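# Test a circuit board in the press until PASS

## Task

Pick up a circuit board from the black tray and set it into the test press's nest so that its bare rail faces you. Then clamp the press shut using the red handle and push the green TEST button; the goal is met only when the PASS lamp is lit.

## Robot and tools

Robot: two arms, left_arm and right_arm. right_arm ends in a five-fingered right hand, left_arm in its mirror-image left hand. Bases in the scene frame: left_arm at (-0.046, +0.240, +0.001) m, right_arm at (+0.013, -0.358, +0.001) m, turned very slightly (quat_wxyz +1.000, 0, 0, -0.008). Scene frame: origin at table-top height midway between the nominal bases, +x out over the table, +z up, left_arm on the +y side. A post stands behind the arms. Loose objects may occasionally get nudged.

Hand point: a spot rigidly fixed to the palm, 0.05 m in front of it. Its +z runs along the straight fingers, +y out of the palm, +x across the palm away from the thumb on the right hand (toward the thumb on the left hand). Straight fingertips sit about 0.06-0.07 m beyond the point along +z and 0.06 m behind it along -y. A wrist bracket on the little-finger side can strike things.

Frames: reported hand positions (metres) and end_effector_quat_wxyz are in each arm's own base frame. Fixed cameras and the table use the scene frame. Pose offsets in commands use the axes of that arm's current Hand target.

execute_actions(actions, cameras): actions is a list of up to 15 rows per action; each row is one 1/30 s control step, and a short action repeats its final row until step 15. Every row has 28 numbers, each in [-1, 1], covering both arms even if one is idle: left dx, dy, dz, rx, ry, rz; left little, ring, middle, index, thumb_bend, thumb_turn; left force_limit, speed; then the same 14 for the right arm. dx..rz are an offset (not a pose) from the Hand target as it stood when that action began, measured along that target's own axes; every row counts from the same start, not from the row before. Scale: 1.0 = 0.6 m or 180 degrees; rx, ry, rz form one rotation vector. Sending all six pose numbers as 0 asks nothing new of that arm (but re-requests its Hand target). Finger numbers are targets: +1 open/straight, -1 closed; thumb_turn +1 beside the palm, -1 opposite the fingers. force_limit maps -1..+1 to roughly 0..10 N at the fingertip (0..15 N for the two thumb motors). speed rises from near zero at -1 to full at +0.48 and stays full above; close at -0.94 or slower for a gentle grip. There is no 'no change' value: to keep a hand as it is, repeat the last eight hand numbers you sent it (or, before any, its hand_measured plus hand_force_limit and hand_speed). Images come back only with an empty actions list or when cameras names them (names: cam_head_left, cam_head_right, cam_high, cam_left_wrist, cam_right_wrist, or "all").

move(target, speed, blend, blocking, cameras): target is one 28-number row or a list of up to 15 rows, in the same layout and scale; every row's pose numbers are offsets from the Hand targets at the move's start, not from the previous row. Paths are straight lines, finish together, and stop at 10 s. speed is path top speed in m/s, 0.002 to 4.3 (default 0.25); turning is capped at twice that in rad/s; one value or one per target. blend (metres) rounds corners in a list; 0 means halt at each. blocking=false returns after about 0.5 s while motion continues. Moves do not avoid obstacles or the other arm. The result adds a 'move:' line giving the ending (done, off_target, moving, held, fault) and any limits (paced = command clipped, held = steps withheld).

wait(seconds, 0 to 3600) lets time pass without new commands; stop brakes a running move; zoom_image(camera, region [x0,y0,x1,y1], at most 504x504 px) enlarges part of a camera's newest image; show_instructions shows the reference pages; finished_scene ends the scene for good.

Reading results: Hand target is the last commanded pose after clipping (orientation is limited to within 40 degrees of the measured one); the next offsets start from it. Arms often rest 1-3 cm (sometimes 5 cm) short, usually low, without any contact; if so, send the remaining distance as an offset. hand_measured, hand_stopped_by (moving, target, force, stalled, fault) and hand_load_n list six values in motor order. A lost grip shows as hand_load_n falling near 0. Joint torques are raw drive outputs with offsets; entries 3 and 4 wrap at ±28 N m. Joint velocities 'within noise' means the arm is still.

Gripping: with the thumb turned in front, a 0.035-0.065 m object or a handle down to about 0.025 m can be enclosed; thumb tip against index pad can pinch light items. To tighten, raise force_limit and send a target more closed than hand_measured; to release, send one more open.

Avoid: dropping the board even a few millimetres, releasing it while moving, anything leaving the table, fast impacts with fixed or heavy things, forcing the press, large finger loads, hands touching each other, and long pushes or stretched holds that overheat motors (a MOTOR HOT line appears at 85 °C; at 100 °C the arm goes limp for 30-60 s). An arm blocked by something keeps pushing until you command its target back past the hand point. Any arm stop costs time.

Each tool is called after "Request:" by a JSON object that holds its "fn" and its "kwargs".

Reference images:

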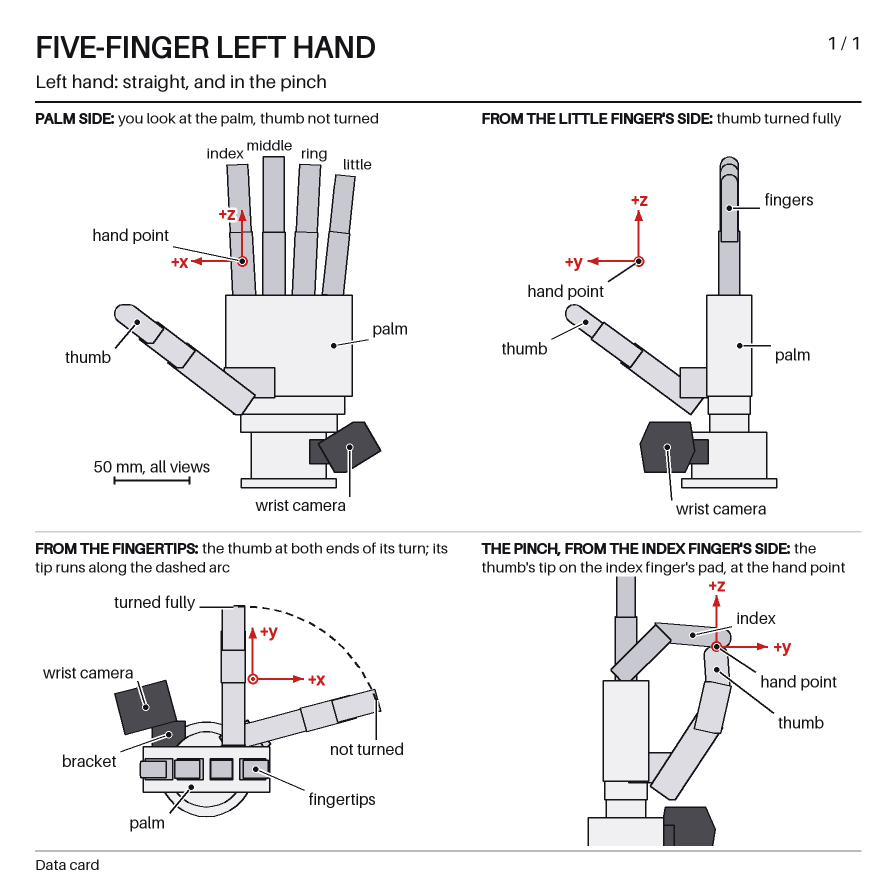

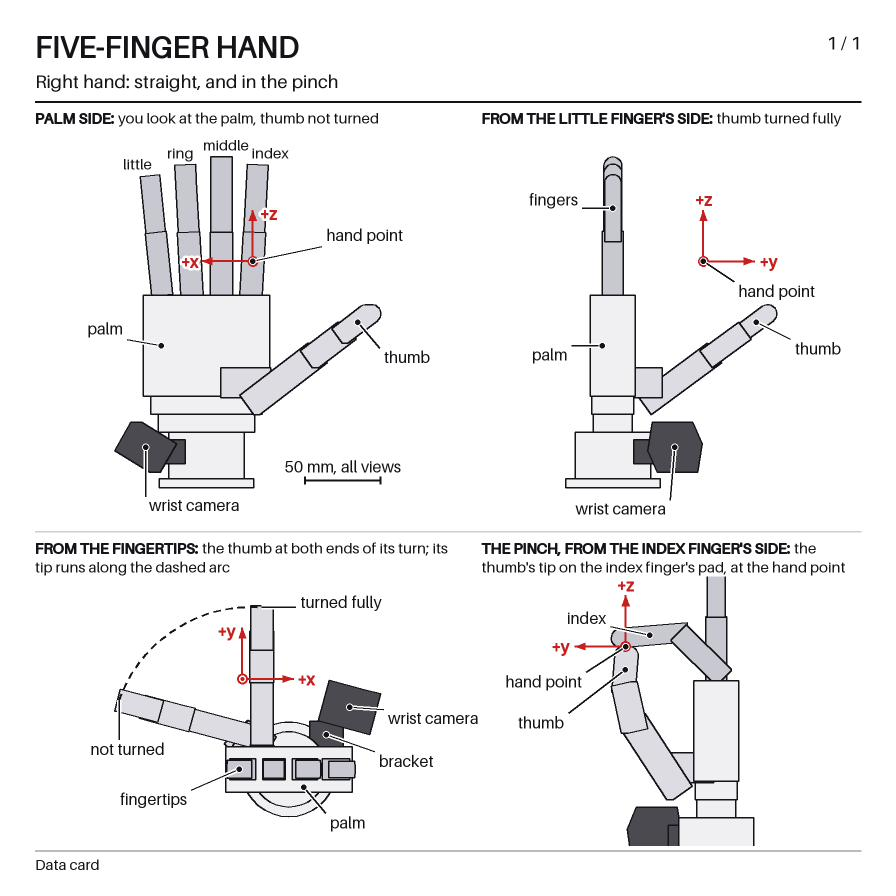

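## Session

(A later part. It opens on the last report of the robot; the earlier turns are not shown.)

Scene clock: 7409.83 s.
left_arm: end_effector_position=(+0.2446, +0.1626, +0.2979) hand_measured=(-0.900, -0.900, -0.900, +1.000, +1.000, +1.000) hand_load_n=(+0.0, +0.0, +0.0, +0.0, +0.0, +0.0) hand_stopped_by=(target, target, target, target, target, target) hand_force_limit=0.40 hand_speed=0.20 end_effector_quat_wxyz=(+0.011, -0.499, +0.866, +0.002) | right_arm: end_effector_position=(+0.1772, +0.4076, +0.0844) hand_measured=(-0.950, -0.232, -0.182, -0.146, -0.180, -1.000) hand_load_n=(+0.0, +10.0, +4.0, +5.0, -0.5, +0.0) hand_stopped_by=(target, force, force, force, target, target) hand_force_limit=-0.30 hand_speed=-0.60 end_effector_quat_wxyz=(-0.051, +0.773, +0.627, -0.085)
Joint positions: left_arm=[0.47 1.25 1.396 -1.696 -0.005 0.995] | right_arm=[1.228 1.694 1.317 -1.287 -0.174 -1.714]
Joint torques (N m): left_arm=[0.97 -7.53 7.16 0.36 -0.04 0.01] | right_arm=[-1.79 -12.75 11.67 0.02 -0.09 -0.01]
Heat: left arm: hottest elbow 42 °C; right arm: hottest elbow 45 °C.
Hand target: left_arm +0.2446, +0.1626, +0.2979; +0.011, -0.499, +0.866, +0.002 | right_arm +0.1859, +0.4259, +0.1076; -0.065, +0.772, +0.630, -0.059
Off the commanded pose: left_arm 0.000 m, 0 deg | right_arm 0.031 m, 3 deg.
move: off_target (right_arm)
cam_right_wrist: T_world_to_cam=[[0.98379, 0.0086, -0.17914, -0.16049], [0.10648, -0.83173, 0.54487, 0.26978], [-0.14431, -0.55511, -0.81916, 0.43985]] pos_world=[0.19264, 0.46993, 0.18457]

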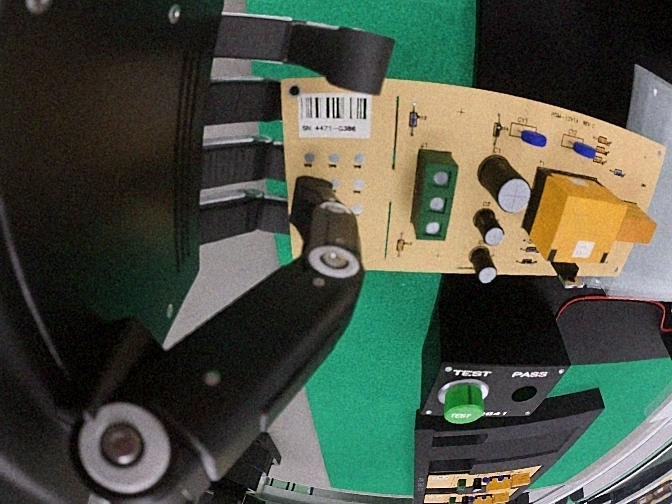

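Request:
{"fn": "move", "kwargs": {"target": [0,0,0,0,0,0,-0.9,-0.9,-0.9,1,1,1,0.4,0.2,0.0138,0.0173,-0.0034,0,0,0,-0.95,-0.45,-0.4,-0.35,-0.18,-1,-0.3,-0.6], "speed": 0.03, "cameras": ["cam_right_wrist","cam_high"]}}

Request:
{"fn": "zoom_image", "kwargs": {"camera": "cam_right_wrist", "region": [592, 60, 672, 200]}}

Request:
{"fn": "zoom_image", "kwargs": {"camera": "cam_right_wrist", "region": [540, 200, 672, 360]}}

Scene clock: 7431.40 s.
left_arm: end_effector_position=(+0.2446, +0.1626, +0.2979) hand_measured=(-0.900, -0.900, -0.900, +1.000, +1.000, +1.000) hand_load_n=(+0.0, +0.0, +0.0, +0.0, +0.0, +0.0) hand_stopped_by=(target, target, target, target, target, target) hand_force_limit=0.40 hand_speed=0.20 end_effector_quat_wxyz=(+0.011, -0.499, +0.866, +0.002) | right_arm: end_effector_position=(+0.1881, +0.4156, +0.0942) hand_measured=(-0.950, -0.232, -0.182, -0.146, -0.180, -1.000) hand_load_n=(+0.0, +9.5, +4.0, +4.5, -0.5, +0.5) hand_stopped_by=(target, force, force, force, target, target) hand_force_limit=-0.30 hand_speed=-0.60 end_effector_quat_wxyz=(-0.057, +0.774, +0.626, -0.075)
Joint positions: left_arm=[0.47 1.25 1.396 -1.696 -0.005 0.995] | right_arm=[1.212 1.697 1.352 -1.298 -0.173 -1.726]
Joint torques (N m): left_arm=[0.85 -7.59 7.15 0.35 -0.04 0.01] | right_arm=[-2.08 -11.4 11.78 0.08 -0.09 -0.07]
Heat: left arm: hottest elbow 42 °C; right arm: hottest elbow 43 °C.
Hand target: left_arm +0.2446, +0.1626, +0.2979; +0.011, -0.499, +0.866, +0.002 | right_arm +0.1979, +0.4319, +0.1077; -0.065, +0.772, +0.629, -0.059
Off the commanded pose: left_arm 0.000 m, 0 deg | right_arm 0.023 m, 2 deg.
move: off_target (right_arm)
cam_right_wrist: T_world_to_cam=[[0.98516, 0.0088, -0.1714, -0.17053], [0.09936, -0.84355, 0.52778, 0.27779], [-0.13994, -0.53698, -0.83191, 0.44686]] pos_world=[0.20293, 0.47579, 0.1959]
Images, in order (width x height): cam_high 672x504, cam_right_wrist 672x504.

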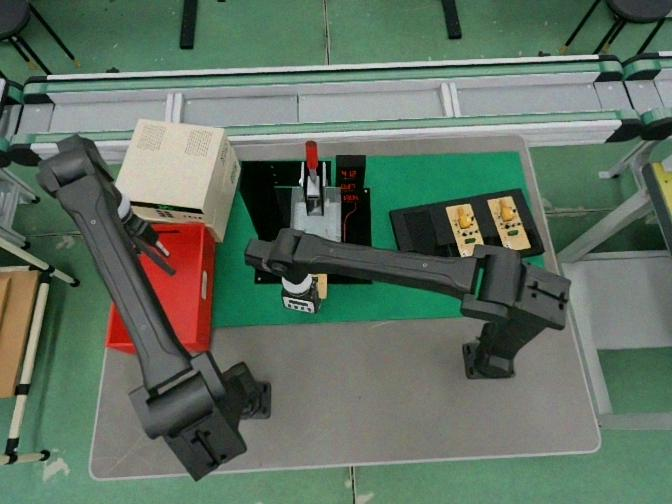

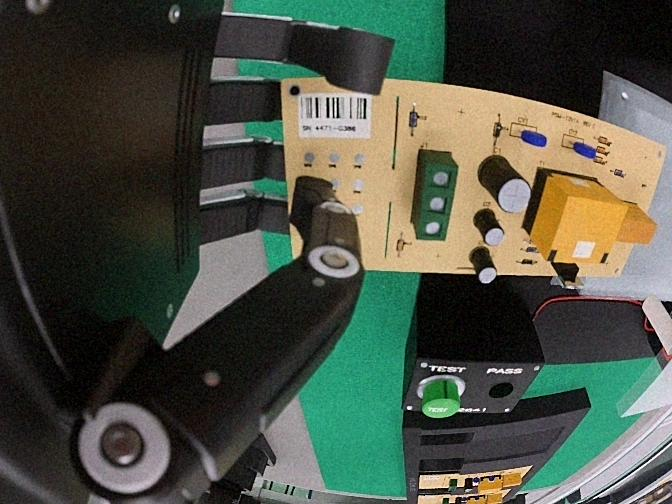

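Scaled by 3.600 from the camera's image (finer frame: 960x720).

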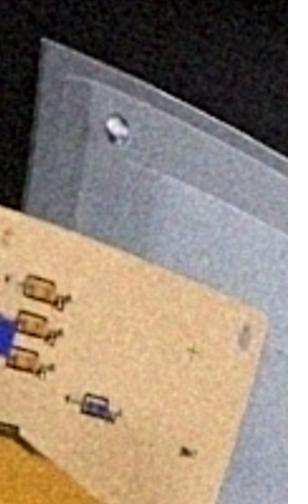

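Scaled by 3.150 from the camera's image (finer frame: 960x720).

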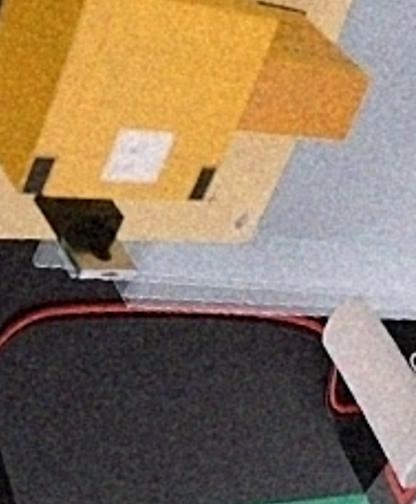

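Request:
{"fn": "move", "kwargs": {"target": [0,0,0,0,0,0,-0.9,-0.9,-0.9,1,1,1,0.4,0.2,-0.0327,0.0055,0.0215,0,0,0,-0.95,-0.45,-0.4,-0.35,-0.18,-1,-0.3,-0.6], "speed": 0.03, "cameras": ["cam_right_wrist"]}}

Request:
{"fn": "zoom_image", "kwargs": {"camera": "cam_right_wrist", "region": [592, 60, 672, 200]}}

Request:
{"fn": "zoom_image", "kwargs": {"camera": "cam_right_wrist", "region": [540, 200, 672, 360]}}

Scene clock: 7462.03 s.
left_arm: end_effector_position=(+0.2446, +0.1626, +0.2979) hand_measured=(-0.900, -0.900, -0.900, +1.000, +1.000, +1.000) hand_load_n=(+0.0, +0.0, +0.0, +0.0, +0.0, +0.0) hand_stopped_by=(target, target, target, target, target, target) hand_force_limit=0.40 hand_speed=0.20 end_effector_quat_wxyz=(+0.011, -0.499, +0.866, +0.002) | right_arm: end_effector_position=(+0.1896, +0.4107, +0.0840) hand_measured=(-0.950, -0.232, -0.182, -0.146, -0.180, -1.000) hand_load_n=(+0.0, +9.5, +4.0, +4.5, -0.5, +0.0) hand_stopped_by=(target, force, force, force, target, target) hand_force_limit=-0.30 hand_speed=-0.60 end_effector_quat_wxyz=(-0.057, +0.773, +0.627, -0.075)
Joint positions: left_arm=[0.47 1.25 1.396 -1.696 -0.005 0.995] | right_arm=[1.206 1.697 1.323 -1.271 -0.173 -1.735]
Joint torques (N m): left_arm=[0.97 -7.47 7.16 0.36 -0.04 0.01] | right_arm=[-2.2 -13.68 7.24 0.79 -0.09 -0.04]
Heat: left arm: hottest elbow 42 °C; right arm: hottest elbow 44 °C.
Hand target: left_arm +0.2446, +0.1626, +0.2979; +0.011, -0.499, +0.866, +0.002 | right_arm +0.1950, +0.4123, +0.0947; -0.065, +0.772, +0.629, -0.059
Off the commanded pose: left_arm 0.000 m, 0 deg | right_arm 0.012 m, 2 deg.
move: off_target (right_arm)
cam_right_wrist: T_world_to_cam=[[0.98501, 0.01088, -0.17216, -0.17453], [0.10157, -0.84327, 0.5278, 0.27845], [-0.13943, -0.53738, -0.83174, 0.43597]] pos_world=[0.20443, 0.47099, 0.1856]

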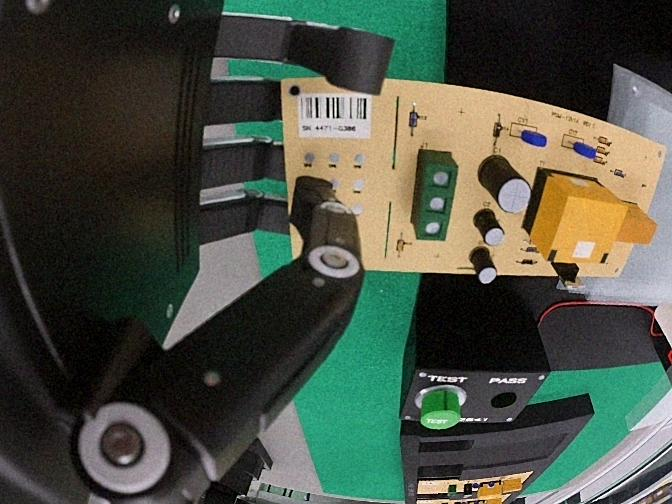

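Scaled by 3.600 from the camera's image (finer frame: 960x720).

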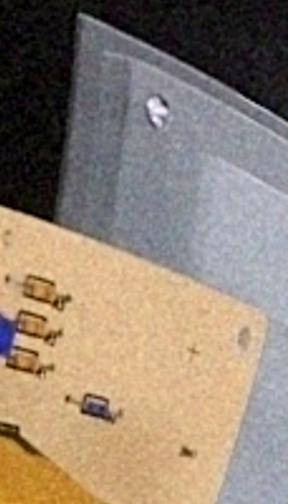

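Scaled by 3.150 from the camera's image (finer frame: 960x720).

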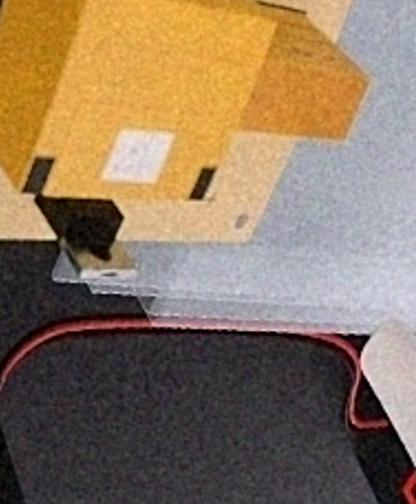

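Request:
{"fn": "move", "kwargs": {"target": [0,0,0,0,0,0,-0.9,-0.9,-0.9,1,1,1,0.4,0.2,-0.001,0.0026,0.0131,0,0,0,-0.95,-0.45,-0.4,-0.35,-0.18,-1,-0.3,-0.6], "speed": 0.03, "cameras": ["cam_right_wrist"]}}

Request:
{"fn": "zoom_image", "kwargs": {"camera": "cam_right_wrist", "region": [592, 60, 672, 200]}}

Request:
{"fn": "zoom_image", "kwargs": {"camera": "cam_right_wrist", "region": [540, 200, 672, 360]}}

Scene clock: 7504.00 s.
left_arm: end_effector_position=(+0.2446, +0.1626, +0.2979) hand_measured=(-0.900, -0.900, -0.900, +1.000, +1.000, +1.000) hand_load_n=(+0.0, +0.5, +0.0, +0.0, -0.5, +0.0) hand_stopped_by=(target, target, target, target, target, target) hand_force_limit=0.40 hand_speed=0.20 end_effector_quat_wxyz=(+0.011, -0.499, +0.866, +0.002) | right_arm: end_effector_position=(+0.1901, +0.4118, +0.0800) hand_measured=(-0.950, -0.232, -0.182, -0.146, -0.180, -1.000) hand_load_n=(+0.0, +5.5, +5.0, +5.5, -0.5, +0.0) hand_stopped_by=(target, force, force, force, target, target) hand_force_limit=-0.30 hand_speed=-0.60 end_effector_quat_wxyz=(-0.059, +0.773, +0.628, -0.071)
Joint positions: left_arm=[0.47 1.25 1.396 -1.696 -0.005 0.995] | right_arm=[1.206 1.697 1.313 -1.252 -0.173 -1.736]
Joint torques (N m): left_arm=[0.79 -7.71 7.15 0.35 -0.04 0.01] | right_arm=[-2.32 -13.16 6.86 0.75 -0.09 -0.08]
Heat: left arm: hottest elbow 42 °C; right arm: hottest elbow 42 °C.
Hand target: left_arm +0.2446, +0.1626, +0.2979; +0.011, -0.499, +0.866, +0.002 | right_arm +0.1950, +0.4117, +0.0867; -0.065, +0.772, +0.629, -0.059
Off the commanded pose: left_arm 0.000 m, 0 deg | right_arm 0.008 m, 2 deg.
move: done
cam_right_wrist: T_world_to_cam=[[0.98561, 0.01346, -0.16851, -0.17713], [0.10064, -0.84766, 0.5209, 0.28396], [-0.13583, -0.53036, -0.83682, 0.43006]] pos_world=[0.20442, 0.47117, 0.18212]

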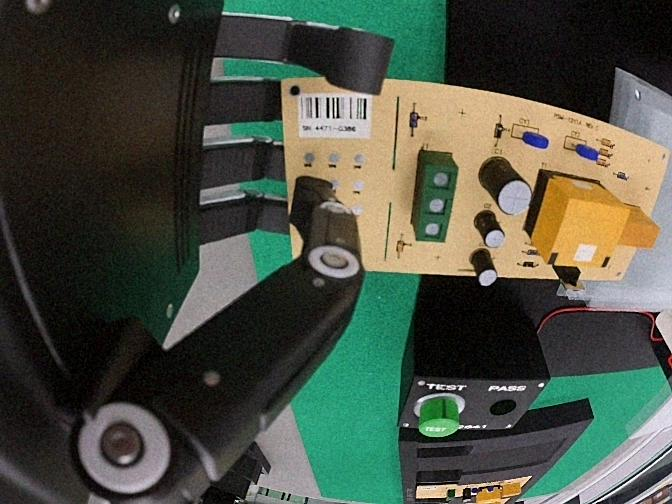

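Scaled by 3.600 from the camera's image (finer frame: 960x720).

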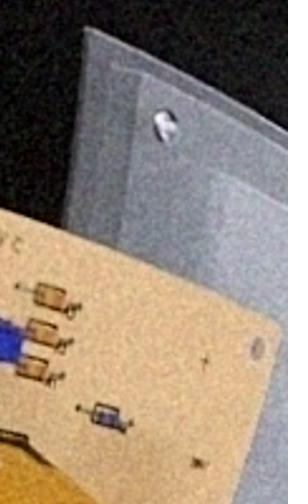

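Scaled by 3.150 from the camera's image (finer frame: 960x720).

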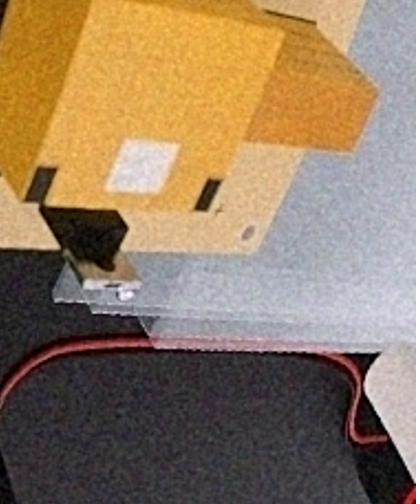

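Request:
{"fn": "move", "kwargs": {"target": [0,0,0,0,0,0,-0.9,-0.9,-0.9,1,1,1,0.4,0.2,-0.0025,0.0107,-0.0019,0,0,0,-0.95,-0.45,-0.4,-0.35,-0.18,-1,-0.3,-0.6], "speed": 0.02, "cameras": ["cam_right_wrist"]}}

Request:
{"fn": "zoom_image", "kwargs": {"camera": "cam_right_wrist", "region": [592, 60, 672, 200]}}

Request:
{"fn": "zoom_image", "kwargs": {"camera": "cam_right_wrist", "region": [540, 200, 672, 360]}}

Scene clock: 7543.93 s.
left_arm: end_effector_position=(+0.2446, +0.1626, +0.2979) hand_measured=(-0.900, -0.900, -0.900, +1.000, +1.000, +1.000) hand_load_n=(+0.0, +0.0, +0.0, +0.0, +0.0, +0.0) hand_stopped_by=(target, target, target, target, target, target) hand_force_limit=0.40 hand_speed=0.20 end_effector_quat_wxyz=(+0.011, -0.499, +0.866, +0.002) | right_arm: end_effector_position=(+0.1962, +0.4097, +0.0798) hand_measured=(-0.950, -0.232, -0.182, -0.146, -0.180, -1.000) hand_load_n=(+0.0, +6.0, +5.0, +5.5, -0.5, +0.0) hand_stopped_by=(target, force, force, force, target, target) hand_force_limit=-0.30 hand_speed=-0.60 end_effector_quat_wxyz=(-0.060, +0.773, +0.628, -0.070)
Joint positions: left_arm=[0.47 1.25 1.396 -1.696 -0.005 0.995] | right_arm=[1.192 1.697 1.312 -1.252 -0.173 -1.75]
Joint torques (N m): left_arm=[0.91 -7.53 7.15 0.36 -0.04 0.01] | right_arm=[-2.32 -13.27 6.83 0.69 -0.09 -0.06]
Heat: left arm: hottest elbow 42 °C; right arm: hottest elbow 41 °C.
Hand target: left_arm +0.2446, +0.1626, +0.2979; +0.011, -0.499, +0.866, +0.002 | right_arm +0.2011, +0.4087, +0.0866; -0.065, +0.772, +0.629, -0.059
Off the commanded pose: left_arm 0.000 m, 0 deg | right_arm 0.009 m, 1 deg.
move: done
cam_right_wrist: T_world_to_cam=[[0.98565, 0.01396, -0.16823, -0.1834], [0.10064, -0.84871, 0.51919, 0.28219], [-0.13553, -0.52867, -0.83794, 0.42901]] pos_world=[0.21052, 0.46887, 0.18212]

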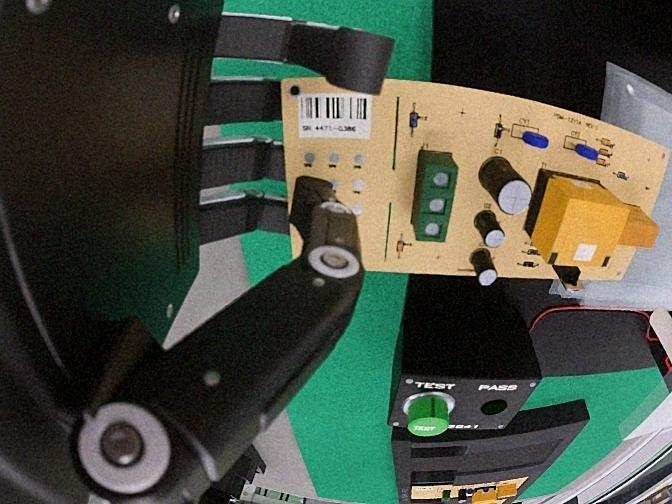

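Scaled by 3.600 from the camera's image (finer frame: 960x720).

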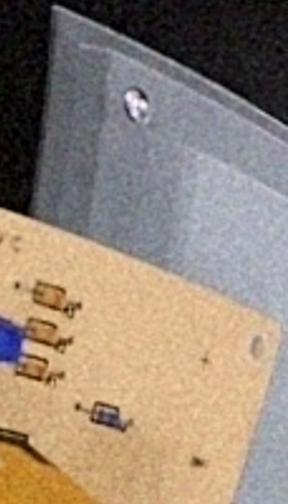

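Scaled by 3.150 from the camera's image (finer frame: 960x720).

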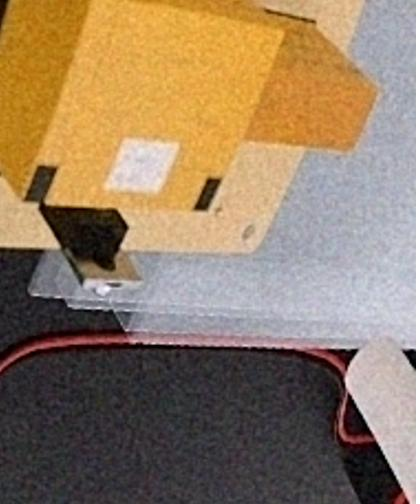

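Request:
{"fn": "zoom_image", "kwargs": {"camera": "cam_right_wrist", "region": [632, 110, 672, 180]}}

Request:
{"fn": "zoom_image", "kwargs": {"camera": "cam_right_wrist", "region": [580, 230, 672, 330]}}

Scaled by 7.200 from the camera's image (finer frame: 960x720).

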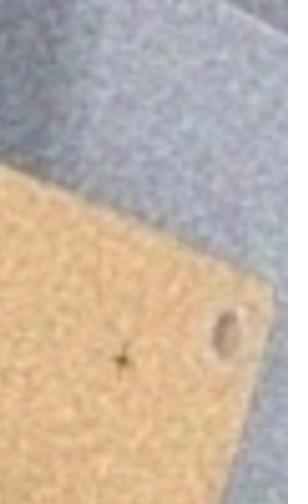

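Scaled by 5.040 from the camera's image (finer frame: 960x720).

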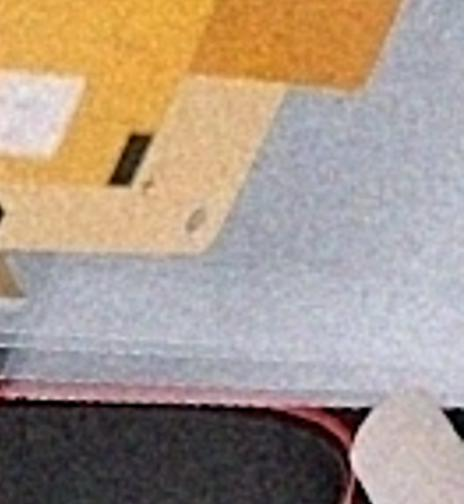

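Request:
{"fn": "move", "kwargs": {"target": [0,0,0,0,0,0,-0.9,-0.9,-0.9,1,1,1,0.4,0.2,-0.0005,0.0023,0.0005,0,0,0,-0.95,-0.45,-0.4,-0.35,-0.18,-1,-0.3,-0.6], "speed": 0.01, "cameras": []}}

Scene clock: 7595.83 s.
left_arm: end_effector_position=(+0.2446, +0.1626, +0.2979) hand_measured=(-0.900, -0.900, -0.900, +1.000, +1.000, +1.000) hand_load_n=(+0.0, +0.0, +0.0, +0.0, +0.0, +0.0) hand_stopped_by=(target, target, target, target, target, target) hand_force_limit=0.40 hand_speed=0.20 end_effector_quat_wxyz=(+0.011, -0.499, +0.866, +0.002) | right_arm: end_effector_position=(+0.1966, +0.4097, +0.0797) hand_measured=(-0.950, -0.232, -0.182, -0.146, -0.180, -1.000) hand_load_n=(+0.0, +6.0, +5.0, +5.5, -0.5, +0.0) hand_stopped_by=(target, force, force, force, target, target) hand_force_limit=-0.30 hand_speed=-0.60 end_effector_quat_wxyz=(-0.060, +0.772, +0.629, -0.070)
Joint positions: left_arm=[0.47 1.25 1.396 -1.696 -0.005 0.995] | right_arm=[1.191 1.697 1.312 -1.252 -0.173 -1.753]
Joint torques (N m): left_arm=[0.85 -7.59 7.17 0.36 -0.04 0.01] | right_arm=[-2.49 -13.22 6.8 0.75 -0.09 -0.08]
Motor temperatures (°C): left_arm=[28 31 42 28 30 27] | right_arm=[28 37 40 31 29 29]
Heat: left arm: hottest elbow 42 °C; right arm: hottest elbow 40 °C.
Hand target: left_arm +0.2446, +0.1626, +0.2979; +0.011, -0.499, +0.866, +0.002 | right_arm +0.2022, +0.4082, +0.0860; -0.065, +0.772, +0.630, -0.059
Off the commanded pose: left_arm 0.000 m, 0 deg | right_arm 0.009 m, 1 deg.
move: done

Request:
{"fn": "move", "kwargs": {"target": [0,0,0,0,0,0,-0.9,-0.9,-0.9,1,1,1,0.4,0.2,-0.0016,0.0050,-0.0005,0,0,0,-0.95,-0.45,-0.4,-0.35,-0.18,-1,-0.3,-0.6], "speed": 0.01, "cameras": ["cam_right_wrist"]}}

Request:
{"fn": "zoom_image", "kwargs": {"camera": "cam_right_wrist", "region": [580, 230, 672, 330]}}

Request:
{"fn": "zoom_image", "kwargs": {"camera": "cam_right_wrist", "region": [592, 60, 672, 200]}}

Scene clock: 7617.27 s.
left_arm: end_effector_position=(+0.2446, +0.1626, +0.2979) hand_measured=(-0.900, -0.900, -0.900, +1.000, +1.000, +1.000) hand_load_n=(+0.0, +0.0, +0.0, +0.0, +0.0, +0.0) hand_stopped_by=(target, target, target, target, target, target) hand_force_limit=0.40 hand_speed=0.20 end_effector_quat_wxyz=(+0.011, -0.499, +0.866, +0.002) | right_arm: end_effector_position=(+0.2001, +0.4085, +0.0797) hand_measured=(-0.950, -0.232, -0.182, -0.146, -0.180, -1.000) hand_load_n=(+0.0, +7.0, +5.0, +5.0, -0.5, +0.0) hand_stopped_by=(target, force, force, force, target, target) hand_force_limit=-0.30 hand_speed=-0.60 end_effector_quat_wxyz=(-0.060, +0.773, +0.628, -0.070)
Joint positions: left_arm=[0.47 1.25 1.396 -1.696 -0.005 0.995] | right_arm=[1.184 1.697 1.312 -1.252 -0.172 -1.758]
Joint torques (N m): left_arm=[0.91 -7.53 7.15 0.36 -0.04 0.01] | right_arm=[-2.26 -13.39 6.64 0.72 -0.11 -0.08]
Heat: left arm: hottest elbow 42 °C; right arm: hottest elbow 40 °C.
Hand target: left_arm +0.2446, +0.1626, +0.2979; +0.011, -0.499, +0.866, +0.002 | right_arm +0.2051, +0.4066, +0.0858; -0.065, +0.772, +0.629, -0.059
Off the commanded pose: left_arm 0.000 m, 0 deg | right_arm 0.008 m, 1 deg.
move: done
cam_right_wrist: T_world_to_cam=[[0.98577, 0.01415, -0.16748, -0.18738], [0.10022, -0.8494, 0.51815, 0.28122], [-0.13493, -0.52757, -0.83873, 0.42829]] pos_world=[0.21432, 0.46747, 0.18212]

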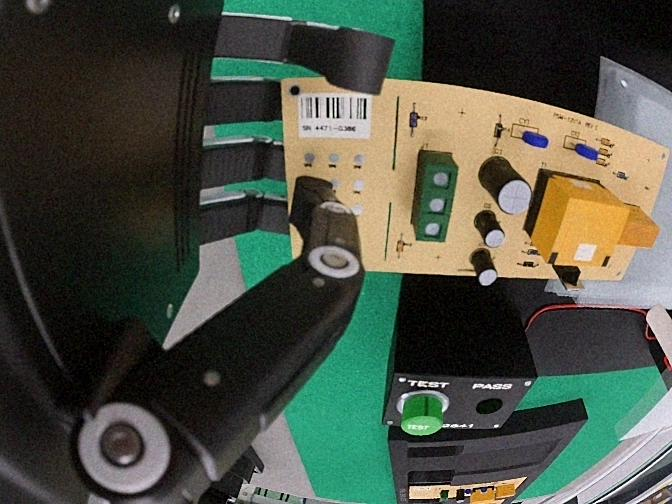

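Scaled by 5.040 from the camera's image (finer frame: 960x720).

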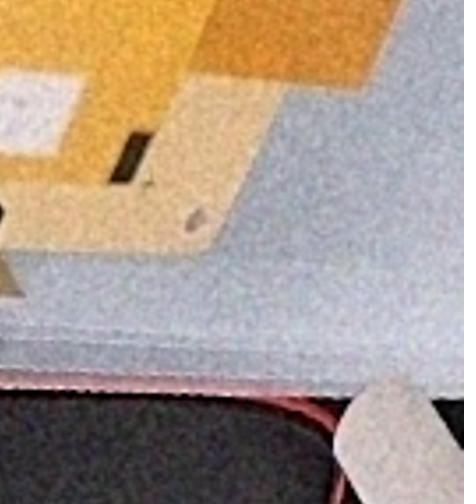

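Scaled by 3.600 from the camera's image (finer frame: 960x720).

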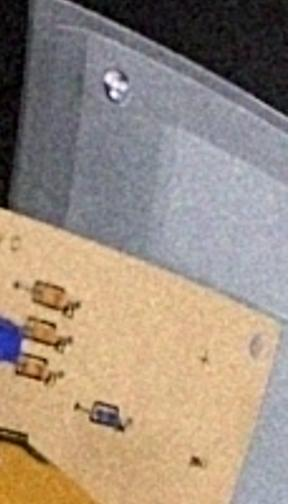

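Request:
{"fn": "zoom_image", "kwargs": {"camera": "cam_right_wrist", "region": [626, 110, 672, 170]}}

Request:
{"fn": "zoom_image", "kwargs": {"camera": "cam_right_wrist", "region": [606, 250, 672, 310]}}

Scaled by 8.400 from the camera's image (finer frame: 960x720).

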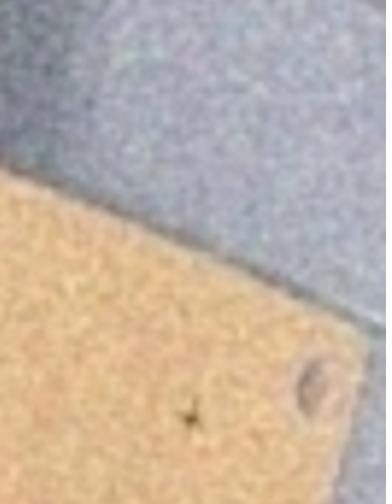

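Scaled by 7.636 from the camera's image (finer frame: 960x720).

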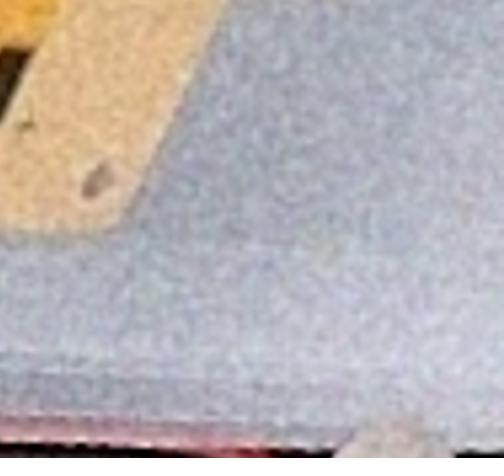

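Request:
{"fn": "move", "kwargs": {"target": [0,0,0,0,0,0,-0.9,-0.9,-0.9,1,1,1,0.4,0.2,-0.0005,0.0016,0.0066,0,0,0,-0.95,-0.45,-0.4,-0.35,-0.18,-1,-0.3,-0.6], "speed": 0.01, "cameras": ["cam_right_wrist"]}}

Request:
{"fn": "zoom_image", "kwargs": {"camera": "cam_right_wrist", "region": [626, 110, 672, 170]}}

Request:
{"fn": "zoom_image", "kwargs": {"camera": "cam_right_wrist", "region": [606, 250, 672, 310]}}

Scene clock: 7641.77 s.
left_arm: end_effector_position=(+0.2446, +0.1626, +0.2979) hand_measured=(-0.900, -0.900, -0.900, +1.000, +1.000, +1.000) hand_load_n=(+0.0, +0.0, +0.0, +0.0, +0.0, +0.0) hand_stopped_by=(target, target, target, target, target, target) hand_force_limit=0.40 hand_speed=0.20 end_effector_quat_wxyz=(+0.011, -0.499, +0.866, +0.002) | right_arm: end_effector_position=(+0.2001, +0.4081, +0.0773) hand_measured=(-0.950, -0.232, -0.182, -0.146, -0.180, -1.000) hand_load_n=(+0.0, +5.0, +5.0, +5.5, -1.0, +0.0) hand_stopped_by=(target, force, force, force, target, target) hand_force_limit=-0.30 hand_speed=-0.60 end_effector_quat_wxyz=(-0.060, +0.772, +0.629, -0.069)
Joint positions: left_arm=[0.47 1.25 1.396 -1.696 -0.005 0.995] | right_arm=[1.184 1.697 1.305 -1.243 -0.172 -1.76]
Joint torques (N m): left_arm=[0.85 -7.53 7.17 0.36 -0.04 0.01] | right_arm=[-2.43 -12.92 6.58 0.75 -0.13 -0.07]
Heat: left arm: hottest elbow 42 °C; right arm: hottest elbow 39 °C.
Hand target: left_arm +0.2446, +0.1626, +0.2979; +0.011, -0.499, +0.866, +0.002 | right_arm +0.2053, +0.4063, +0.0818; -0.065, +0.772, +0.629, -0.059
Off the commanded pose: left_arm 0.000 m, 0 deg | right_arm 0.007 m, 1 deg.
move: done
cam_right_wrist: T_world_to_cam=[[0.98594, 0.01676, -0.16625, -0.18903], [0.10151, -0.8504, 0.51625, 0.28245], [-0.13272, -0.52587, -0.84015, 0.42501]] pos_world=[0.21411, 0.46686, 0.17983]

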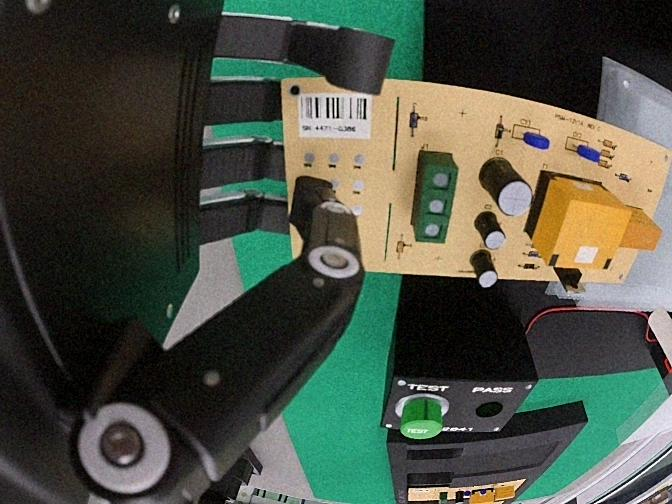

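Scaled by 8.400 from the camera's image (finer frame: 960x720).

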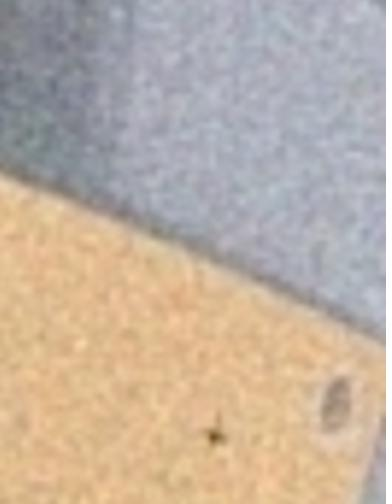

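Scaled by 7.636 from the camera's image (finer frame: 960x720).

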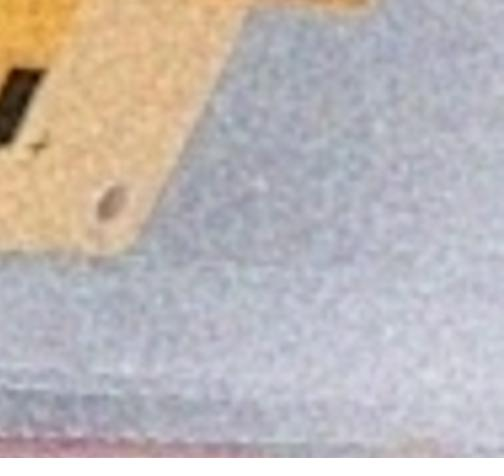

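Request:
{"fn": "move", "kwargs": {"target": [0,0,0,0,0,0,-0.9,-0.9,-0.9,1,1,1,0.4,0.2,0,0,-0.006,-0.022,0.0045,0,-0.95,-0.45,-0.4,-0.35,-0.18,-1,-0.3,-0.6], "speed": 0.03, "cameras": ["cam_right_wrist"]}}

Request:
{"fn": "zoom_image", "kwargs": {"camera": "cam_right_wrist", "region": [592, 60, 672, 200]}}

Request:
{"fn": "zoom_image", "kwargs": {"camera": "cam_right_wrist", "region": [580, 230, 672, 330]}}

Scene clock: 7794.37 s.
left_arm: end_effector_position=(+0.2446, +0.1626, +0.2979) hand_measured=(-0.900, -0.900, -0.900, +1.000, +1.000, +1.000) hand_load_n=(+0.0, +0.0, +0.0, +0.0, +0.0, +0.0) hand_stopped_by=(target, target, target, target, target, target) hand_force_limit=0.40 hand_speed=0.20 end_effector_quat_wxyz=(+0.011, -0.499, +0.866, +0.002) | right_arm: end_effector_position=(+0.2075, +0.4052, +0.0747) hand_measured=(-0.950, -0.232, -0.182, -0.146, -0.180, -1.000) hand_load_n=(+0.0, +9.5, +4.0, +4.5, -0.5, +0.0) hand_stopped_by=(target, force, force, force, target, target) hand_force_limit=-0.30 hand_speed=-0.60 end_effector_quat_wxyz=(-0.038, +0.771, +0.634, -0.046)
Joint positions: left_arm=[0.47 1.25 1.396 -1.696 -0.005 0.995] | right_arm=[1.193 1.688 1.281 -1.208 -0.112 -1.756]
Joint torques (N m): left_arm=[0.85 -7.59 7.17 0.35 -0.04 0.01] | right_arm=[-1.08 -13.63 6.94 0.68 0.11 0.22]
Heat: left arm: hottest elbow 42 °C; right arm: hottest elbow 39 °C.
Hand target: left_arm +0.2446, +0.1626, +0.2979; +0.011, -0.499, +0.866, +0.002 | right_arm +0.2058, +0.4063, +0.0854; -0.043, +0.774, +0.631, -0.032
Off the commanded pose: left_arm 0.000 m, 0 deg | right_arm 0.011 m, 2 deg.
move: off_target (right_arm)
cam_right_wrist: T_world_to_cam=[[0.99428, 0.02388, -0.10406, -0.20595], [0.07537, -0.84729, 0.52575, 0.28405], [-0.07562, -0.53059, -0.84425, 0.41272]] pos_world=[0.21457, 0.46458, 0.17767]

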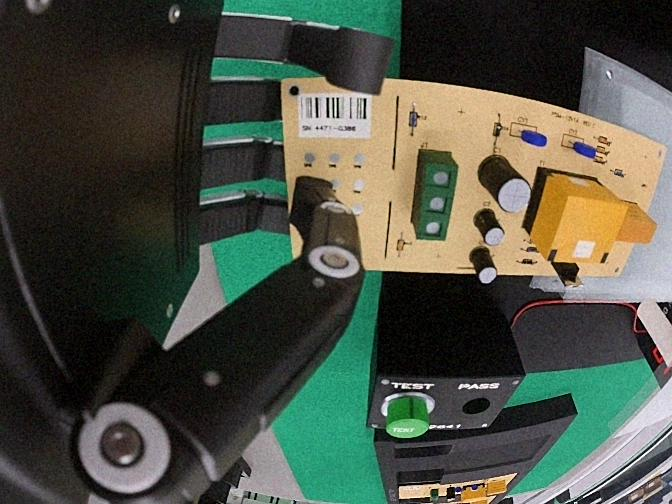

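Scaled by 3.600 from the camera's image (finer frame: 960x720).

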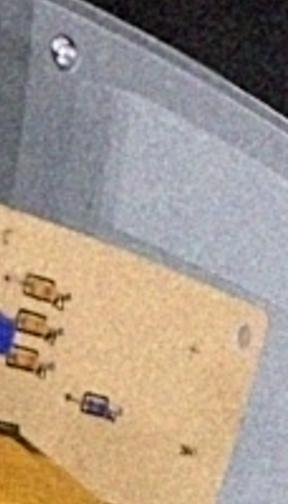

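Scaled by 5.040 from the camera's image (finer frame: 960x720).

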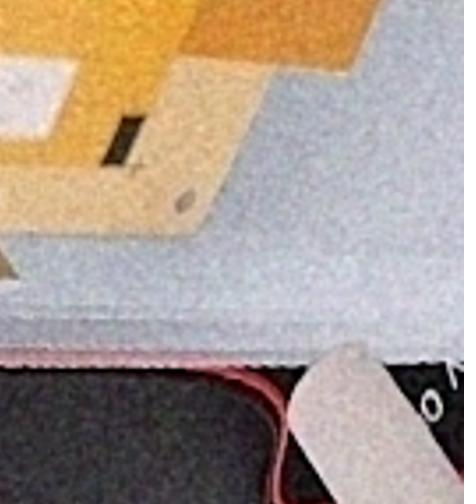

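Request:
{"fn": "move", "kwargs": {"target": [[0,0,0,0,0,0,-0.9,-0.9,-0.9,1,1,1,0.4,0.2,0.0303,0.0112,-0.0163,0,0,0,-0.95,-0.45,-0.4,-0.35,-0.18,-1,-0.3,-0.6],[0,0,0,0,0,0,-0.9,-0.9,-0.9,1,1,1,0.4,0.2,0.0401,0.0606,-0.0199,0,0,0,-0.95,-0.45,-0.4,-0.35,-0.18,-1,-0.3,-0.6]], "blend": 0.008, "speed": 0.03, "cameras": ["cam_right_wrist","cam_high"]}}

Request:
{"fn": "zoom_image", "kwargs": {"camera": "cam_right_wrist", "region": [572, 60, 672, 200]}}

Request:
{"fn": "zoom_image", "kwargs": {"camera": "cam_right_wrist", "region": [560, 210, 672, 330]}}

Scene clock: 7859.60 s.
left_arm: end_effector_position=(+0.2446, +0.1626, +0.2979) hand_measured=(-0.900, -0.900, -0.900, +1.000, +1.000, +1.000) hand_load_n=(+0.0, +0.0, +0.0, +0.0, +0.0, +0.0) hand_stopped_by=(target, target, target, target, target, target) hand_force_limit=0.40 hand_speed=0.20 end_effector_quat_wxyz=(+0.011, -0.499, +0.866, +0.002) | right_arm: end_effector_position=(+0.2352, +0.4060, +0.0795) hand_measured=(-0.950, -0.232, -0.182, -0.146, -0.180, -1.000) hand_load_n=(+0.0, +10.0, +4.0, +4.5, -0.5, +0.0) hand_stopped_by=(target, force, force, force, target, target) hand_force_limit=-0.30 hand_speed=-0.60 end_effector_quat_wxyz=(-0.036, +0.776, +0.628, -0.049)
Joint positions: left_arm=[0.47 1.25 1.396 -1.696 -0.005 0.995] | right_arm=[1.141 1.719 1.336 -1.244 -0.108 -1.794]
Joint torques (N m): left_arm=[0.85 -7.65 7.15 0.36 -0.04 0.01] | right_arm=[-2.08 -11.58 11.79 0.06 0.04 0]
Heat: left arm: hottest elbow 42 °C; right arm: hottest elbow 40 °C.
Hand target: left_arm +0.2446, +0.1626, +0.2979; +0.011, -0.499, +0.866, +0.002 | right_arm +0.2473, +0.4223, +0.0935; -0.043, +0.774, +0.631, -0.032
Off the commanded pose: left_arm 0.000 m, 0 deg | right_arm 0.025 m, 2 deg.
move: off_target (right_arm)
cam_right_wrist: T_world_to_cam=[[0.99435, 0.00963, -0.10573, -0.22707], [0.06482, -0.84375, 0.53281, 0.28055], [-0.08408, -0.53665, -0.8396, 0.42334]] pos_world=[0.24319, 0.46609, 0.18195]
Images, in order (width x height): cam_high 672x504, cam_right_wrist 672x504.

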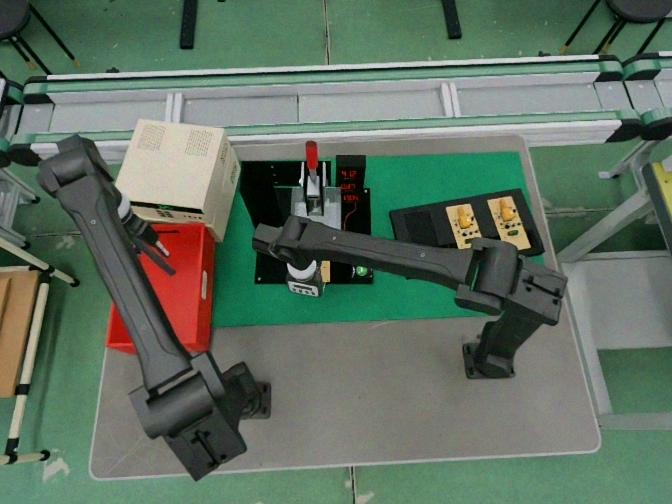

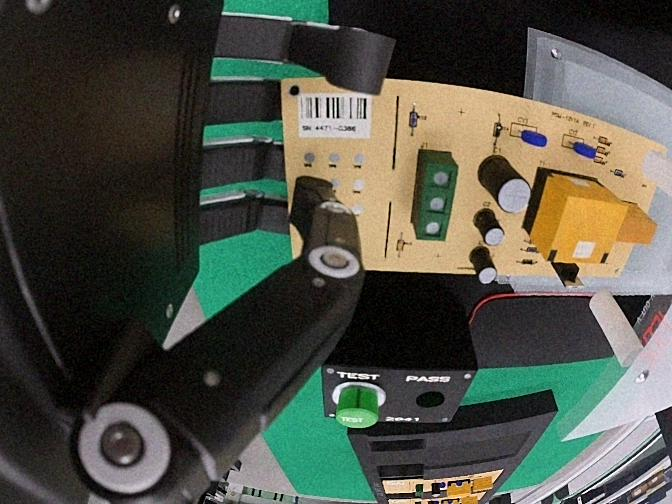

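Scaled by 3.600 from the camera's image (finer frame: 960x720).

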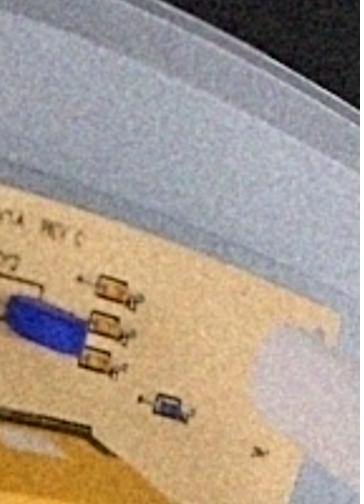

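Scaled by 4.200 from the camera's image (finer frame: 960x720).

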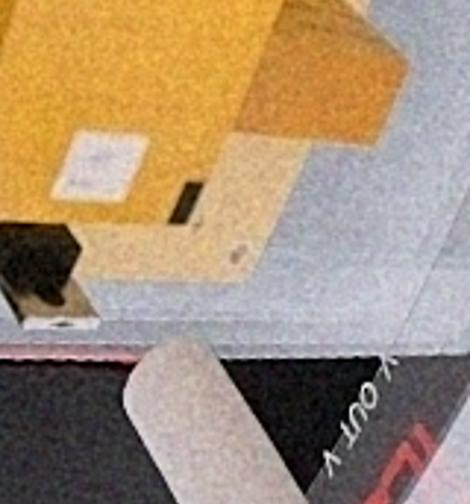

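Request:
{"fn": "move", "kwargs": {"target": [0,0,0,0,0,0,-0.9,-0.9,-0.9,1,1,1,0.4,0.2,0.0133,0.0476,-0.0058,0,0,-0.004,-0.95,-0.45,-0.4,-0.35,-0.18,-1,-0.3,-0.6], "speed": 0.03, "cameras": ["cam_right_wrist","cam_high"]}}

Request:
{"fn": "zoom_image", "kwargs": {"camera": "cam_right_wrist", "region": [532, 40, 672, 200]}}

Request:
{"fn": "zoom_image", "kwargs": {"camera": "cam_right_wrist", "region": [520, 210, 672, 330]}}

Scene clock: 7921.63 s.
left_arm: end_effector_position=(+0.2446, +0.1626, +0.2979) hand_measured=(-0.900, -0.900, -0.900, +1.000, +1.000, +1.000) hand_load_n=(+0.0, +0.0, +0.0, +0.0, +0.0, +0.0) hand_stopped_by=(target, target, target, target, target, target) hand_force_limit=0.40 hand_speed=0.20 end_effector_quat_wxyz=(+0.011, -0.499, +0.866, +0.002) | right_arm: end_effector_position=(+0.2641, +0.4087, +0.0798) hand_measured=(-0.950, -0.232, -0.182, -0.146, -0.180, -1.000) hand_load_n=(+0.0, +9.5, +4.5, +4.5, -0.5, +0.0) hand_stopped_by=(target, force, force, force, target, target) hand_force_limit=-0.30 hand_speed=-0.60 end_effector_quat_wxyz=(-0.037, +0.772, +0.633, -0.049)
Joint positions: left_arm=[0.47 1.25 1.396 -1.696 -0.005 0.995] | right_arm=[1.091 1.754 1.385 -1.264 -0.107 -1.857]
Joint torques (N m): left_arm=[0.85 -7.65 7.15 0.36 -0.04 0.01] | right_arm=[-2.14 -12.16 11.86 0.09 0.04 -0.13]
Heat: left arm: hottest elbow 42 °C; right arm: hottest elbow 43 °C.
Hand target: left_arm +0.2446, +0.1626, +0.2979; +0.011, -0.499, +0.866, +0.002 | right_arm +0.2770, +0.4242, +0.0939; -0.043, +0.770, +0.635, -0.032
Off the commanded pose: left_arm 0.000 m, 0 deg | right_arm 0.025 m, 2 deg.
move: off_target (right_arm)
cam_right_wrist: T_world_to_cam=[[0.99395, 0.02232, -0.10755, -0.26079], [0.0764, -0.84394, 0.53097, 0.27806], [-0.07891, -0.53597, -0.84054, 0.42597]] pos_world=[0.27158, 0.46879, 0.18235]
Images, in order (width x height): cam_high 672x504, cam_right_wrist 672x504.

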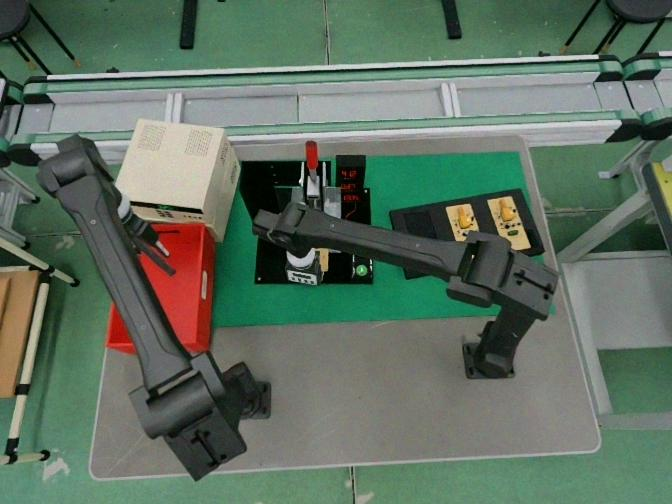

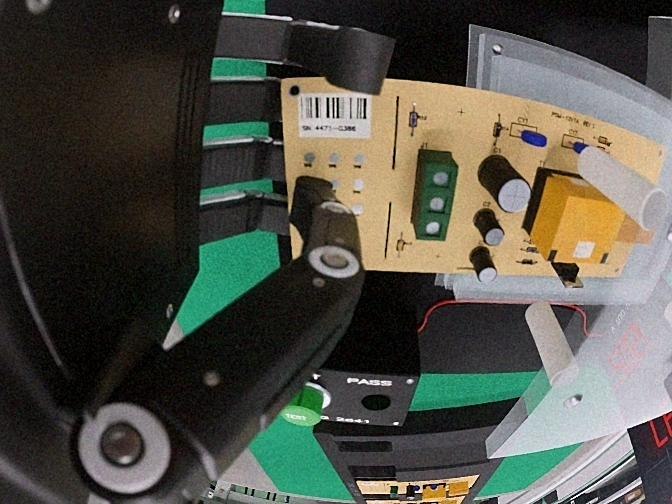

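Scaled by 3.150 from the camera's image (finer frame: 960x720).

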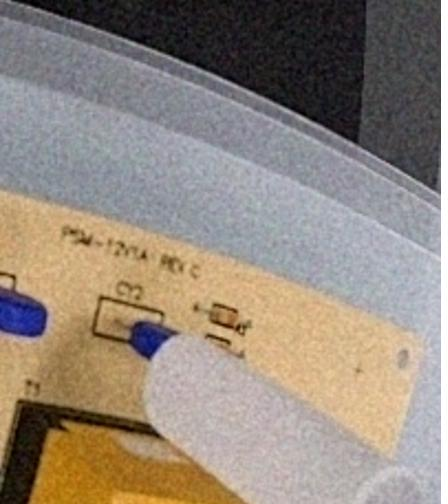

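Scaled by 3.316 from the camera's image (finer frame: 960x720).

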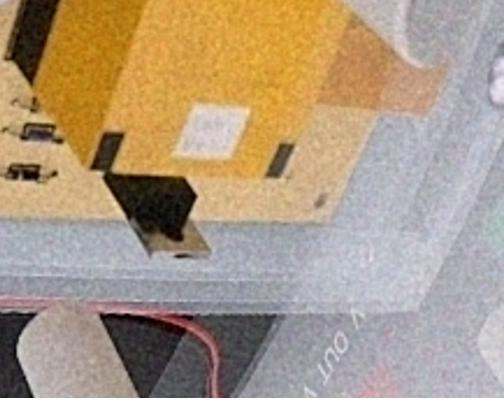

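Request:
{"fn": "zoom_image", "kwargs": {"camera": "cam_right_wrist", "region": [600, 220, 672, 320]}}

Request:
{"fn": "zoom_image", "kwargs": {"camera": "cam_right_wrist", "region": [632, 110, 672, 210]}}

Request:
{"fn": "zoom_image", "kwargs": {"camera": "cam_high", "region": [286, 186, 346, 226]}}

Scaled by 5.040 from the camera's image (finer frame: 960x720).

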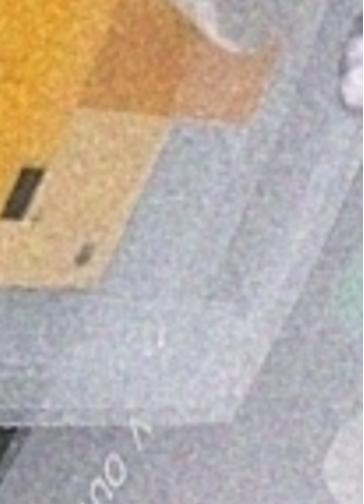

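Scaled by 5.040 from the camera's image (finer frame: 960x720).

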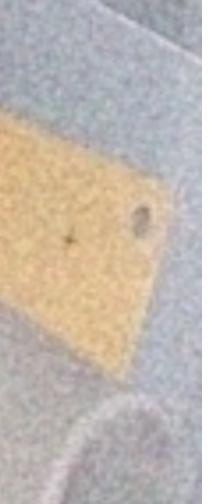

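Scaled by 8.400 from the camera's image (finer frame: 960x720).

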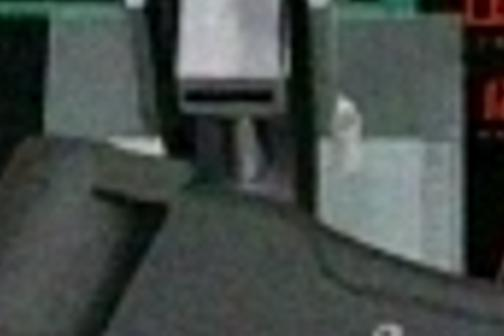

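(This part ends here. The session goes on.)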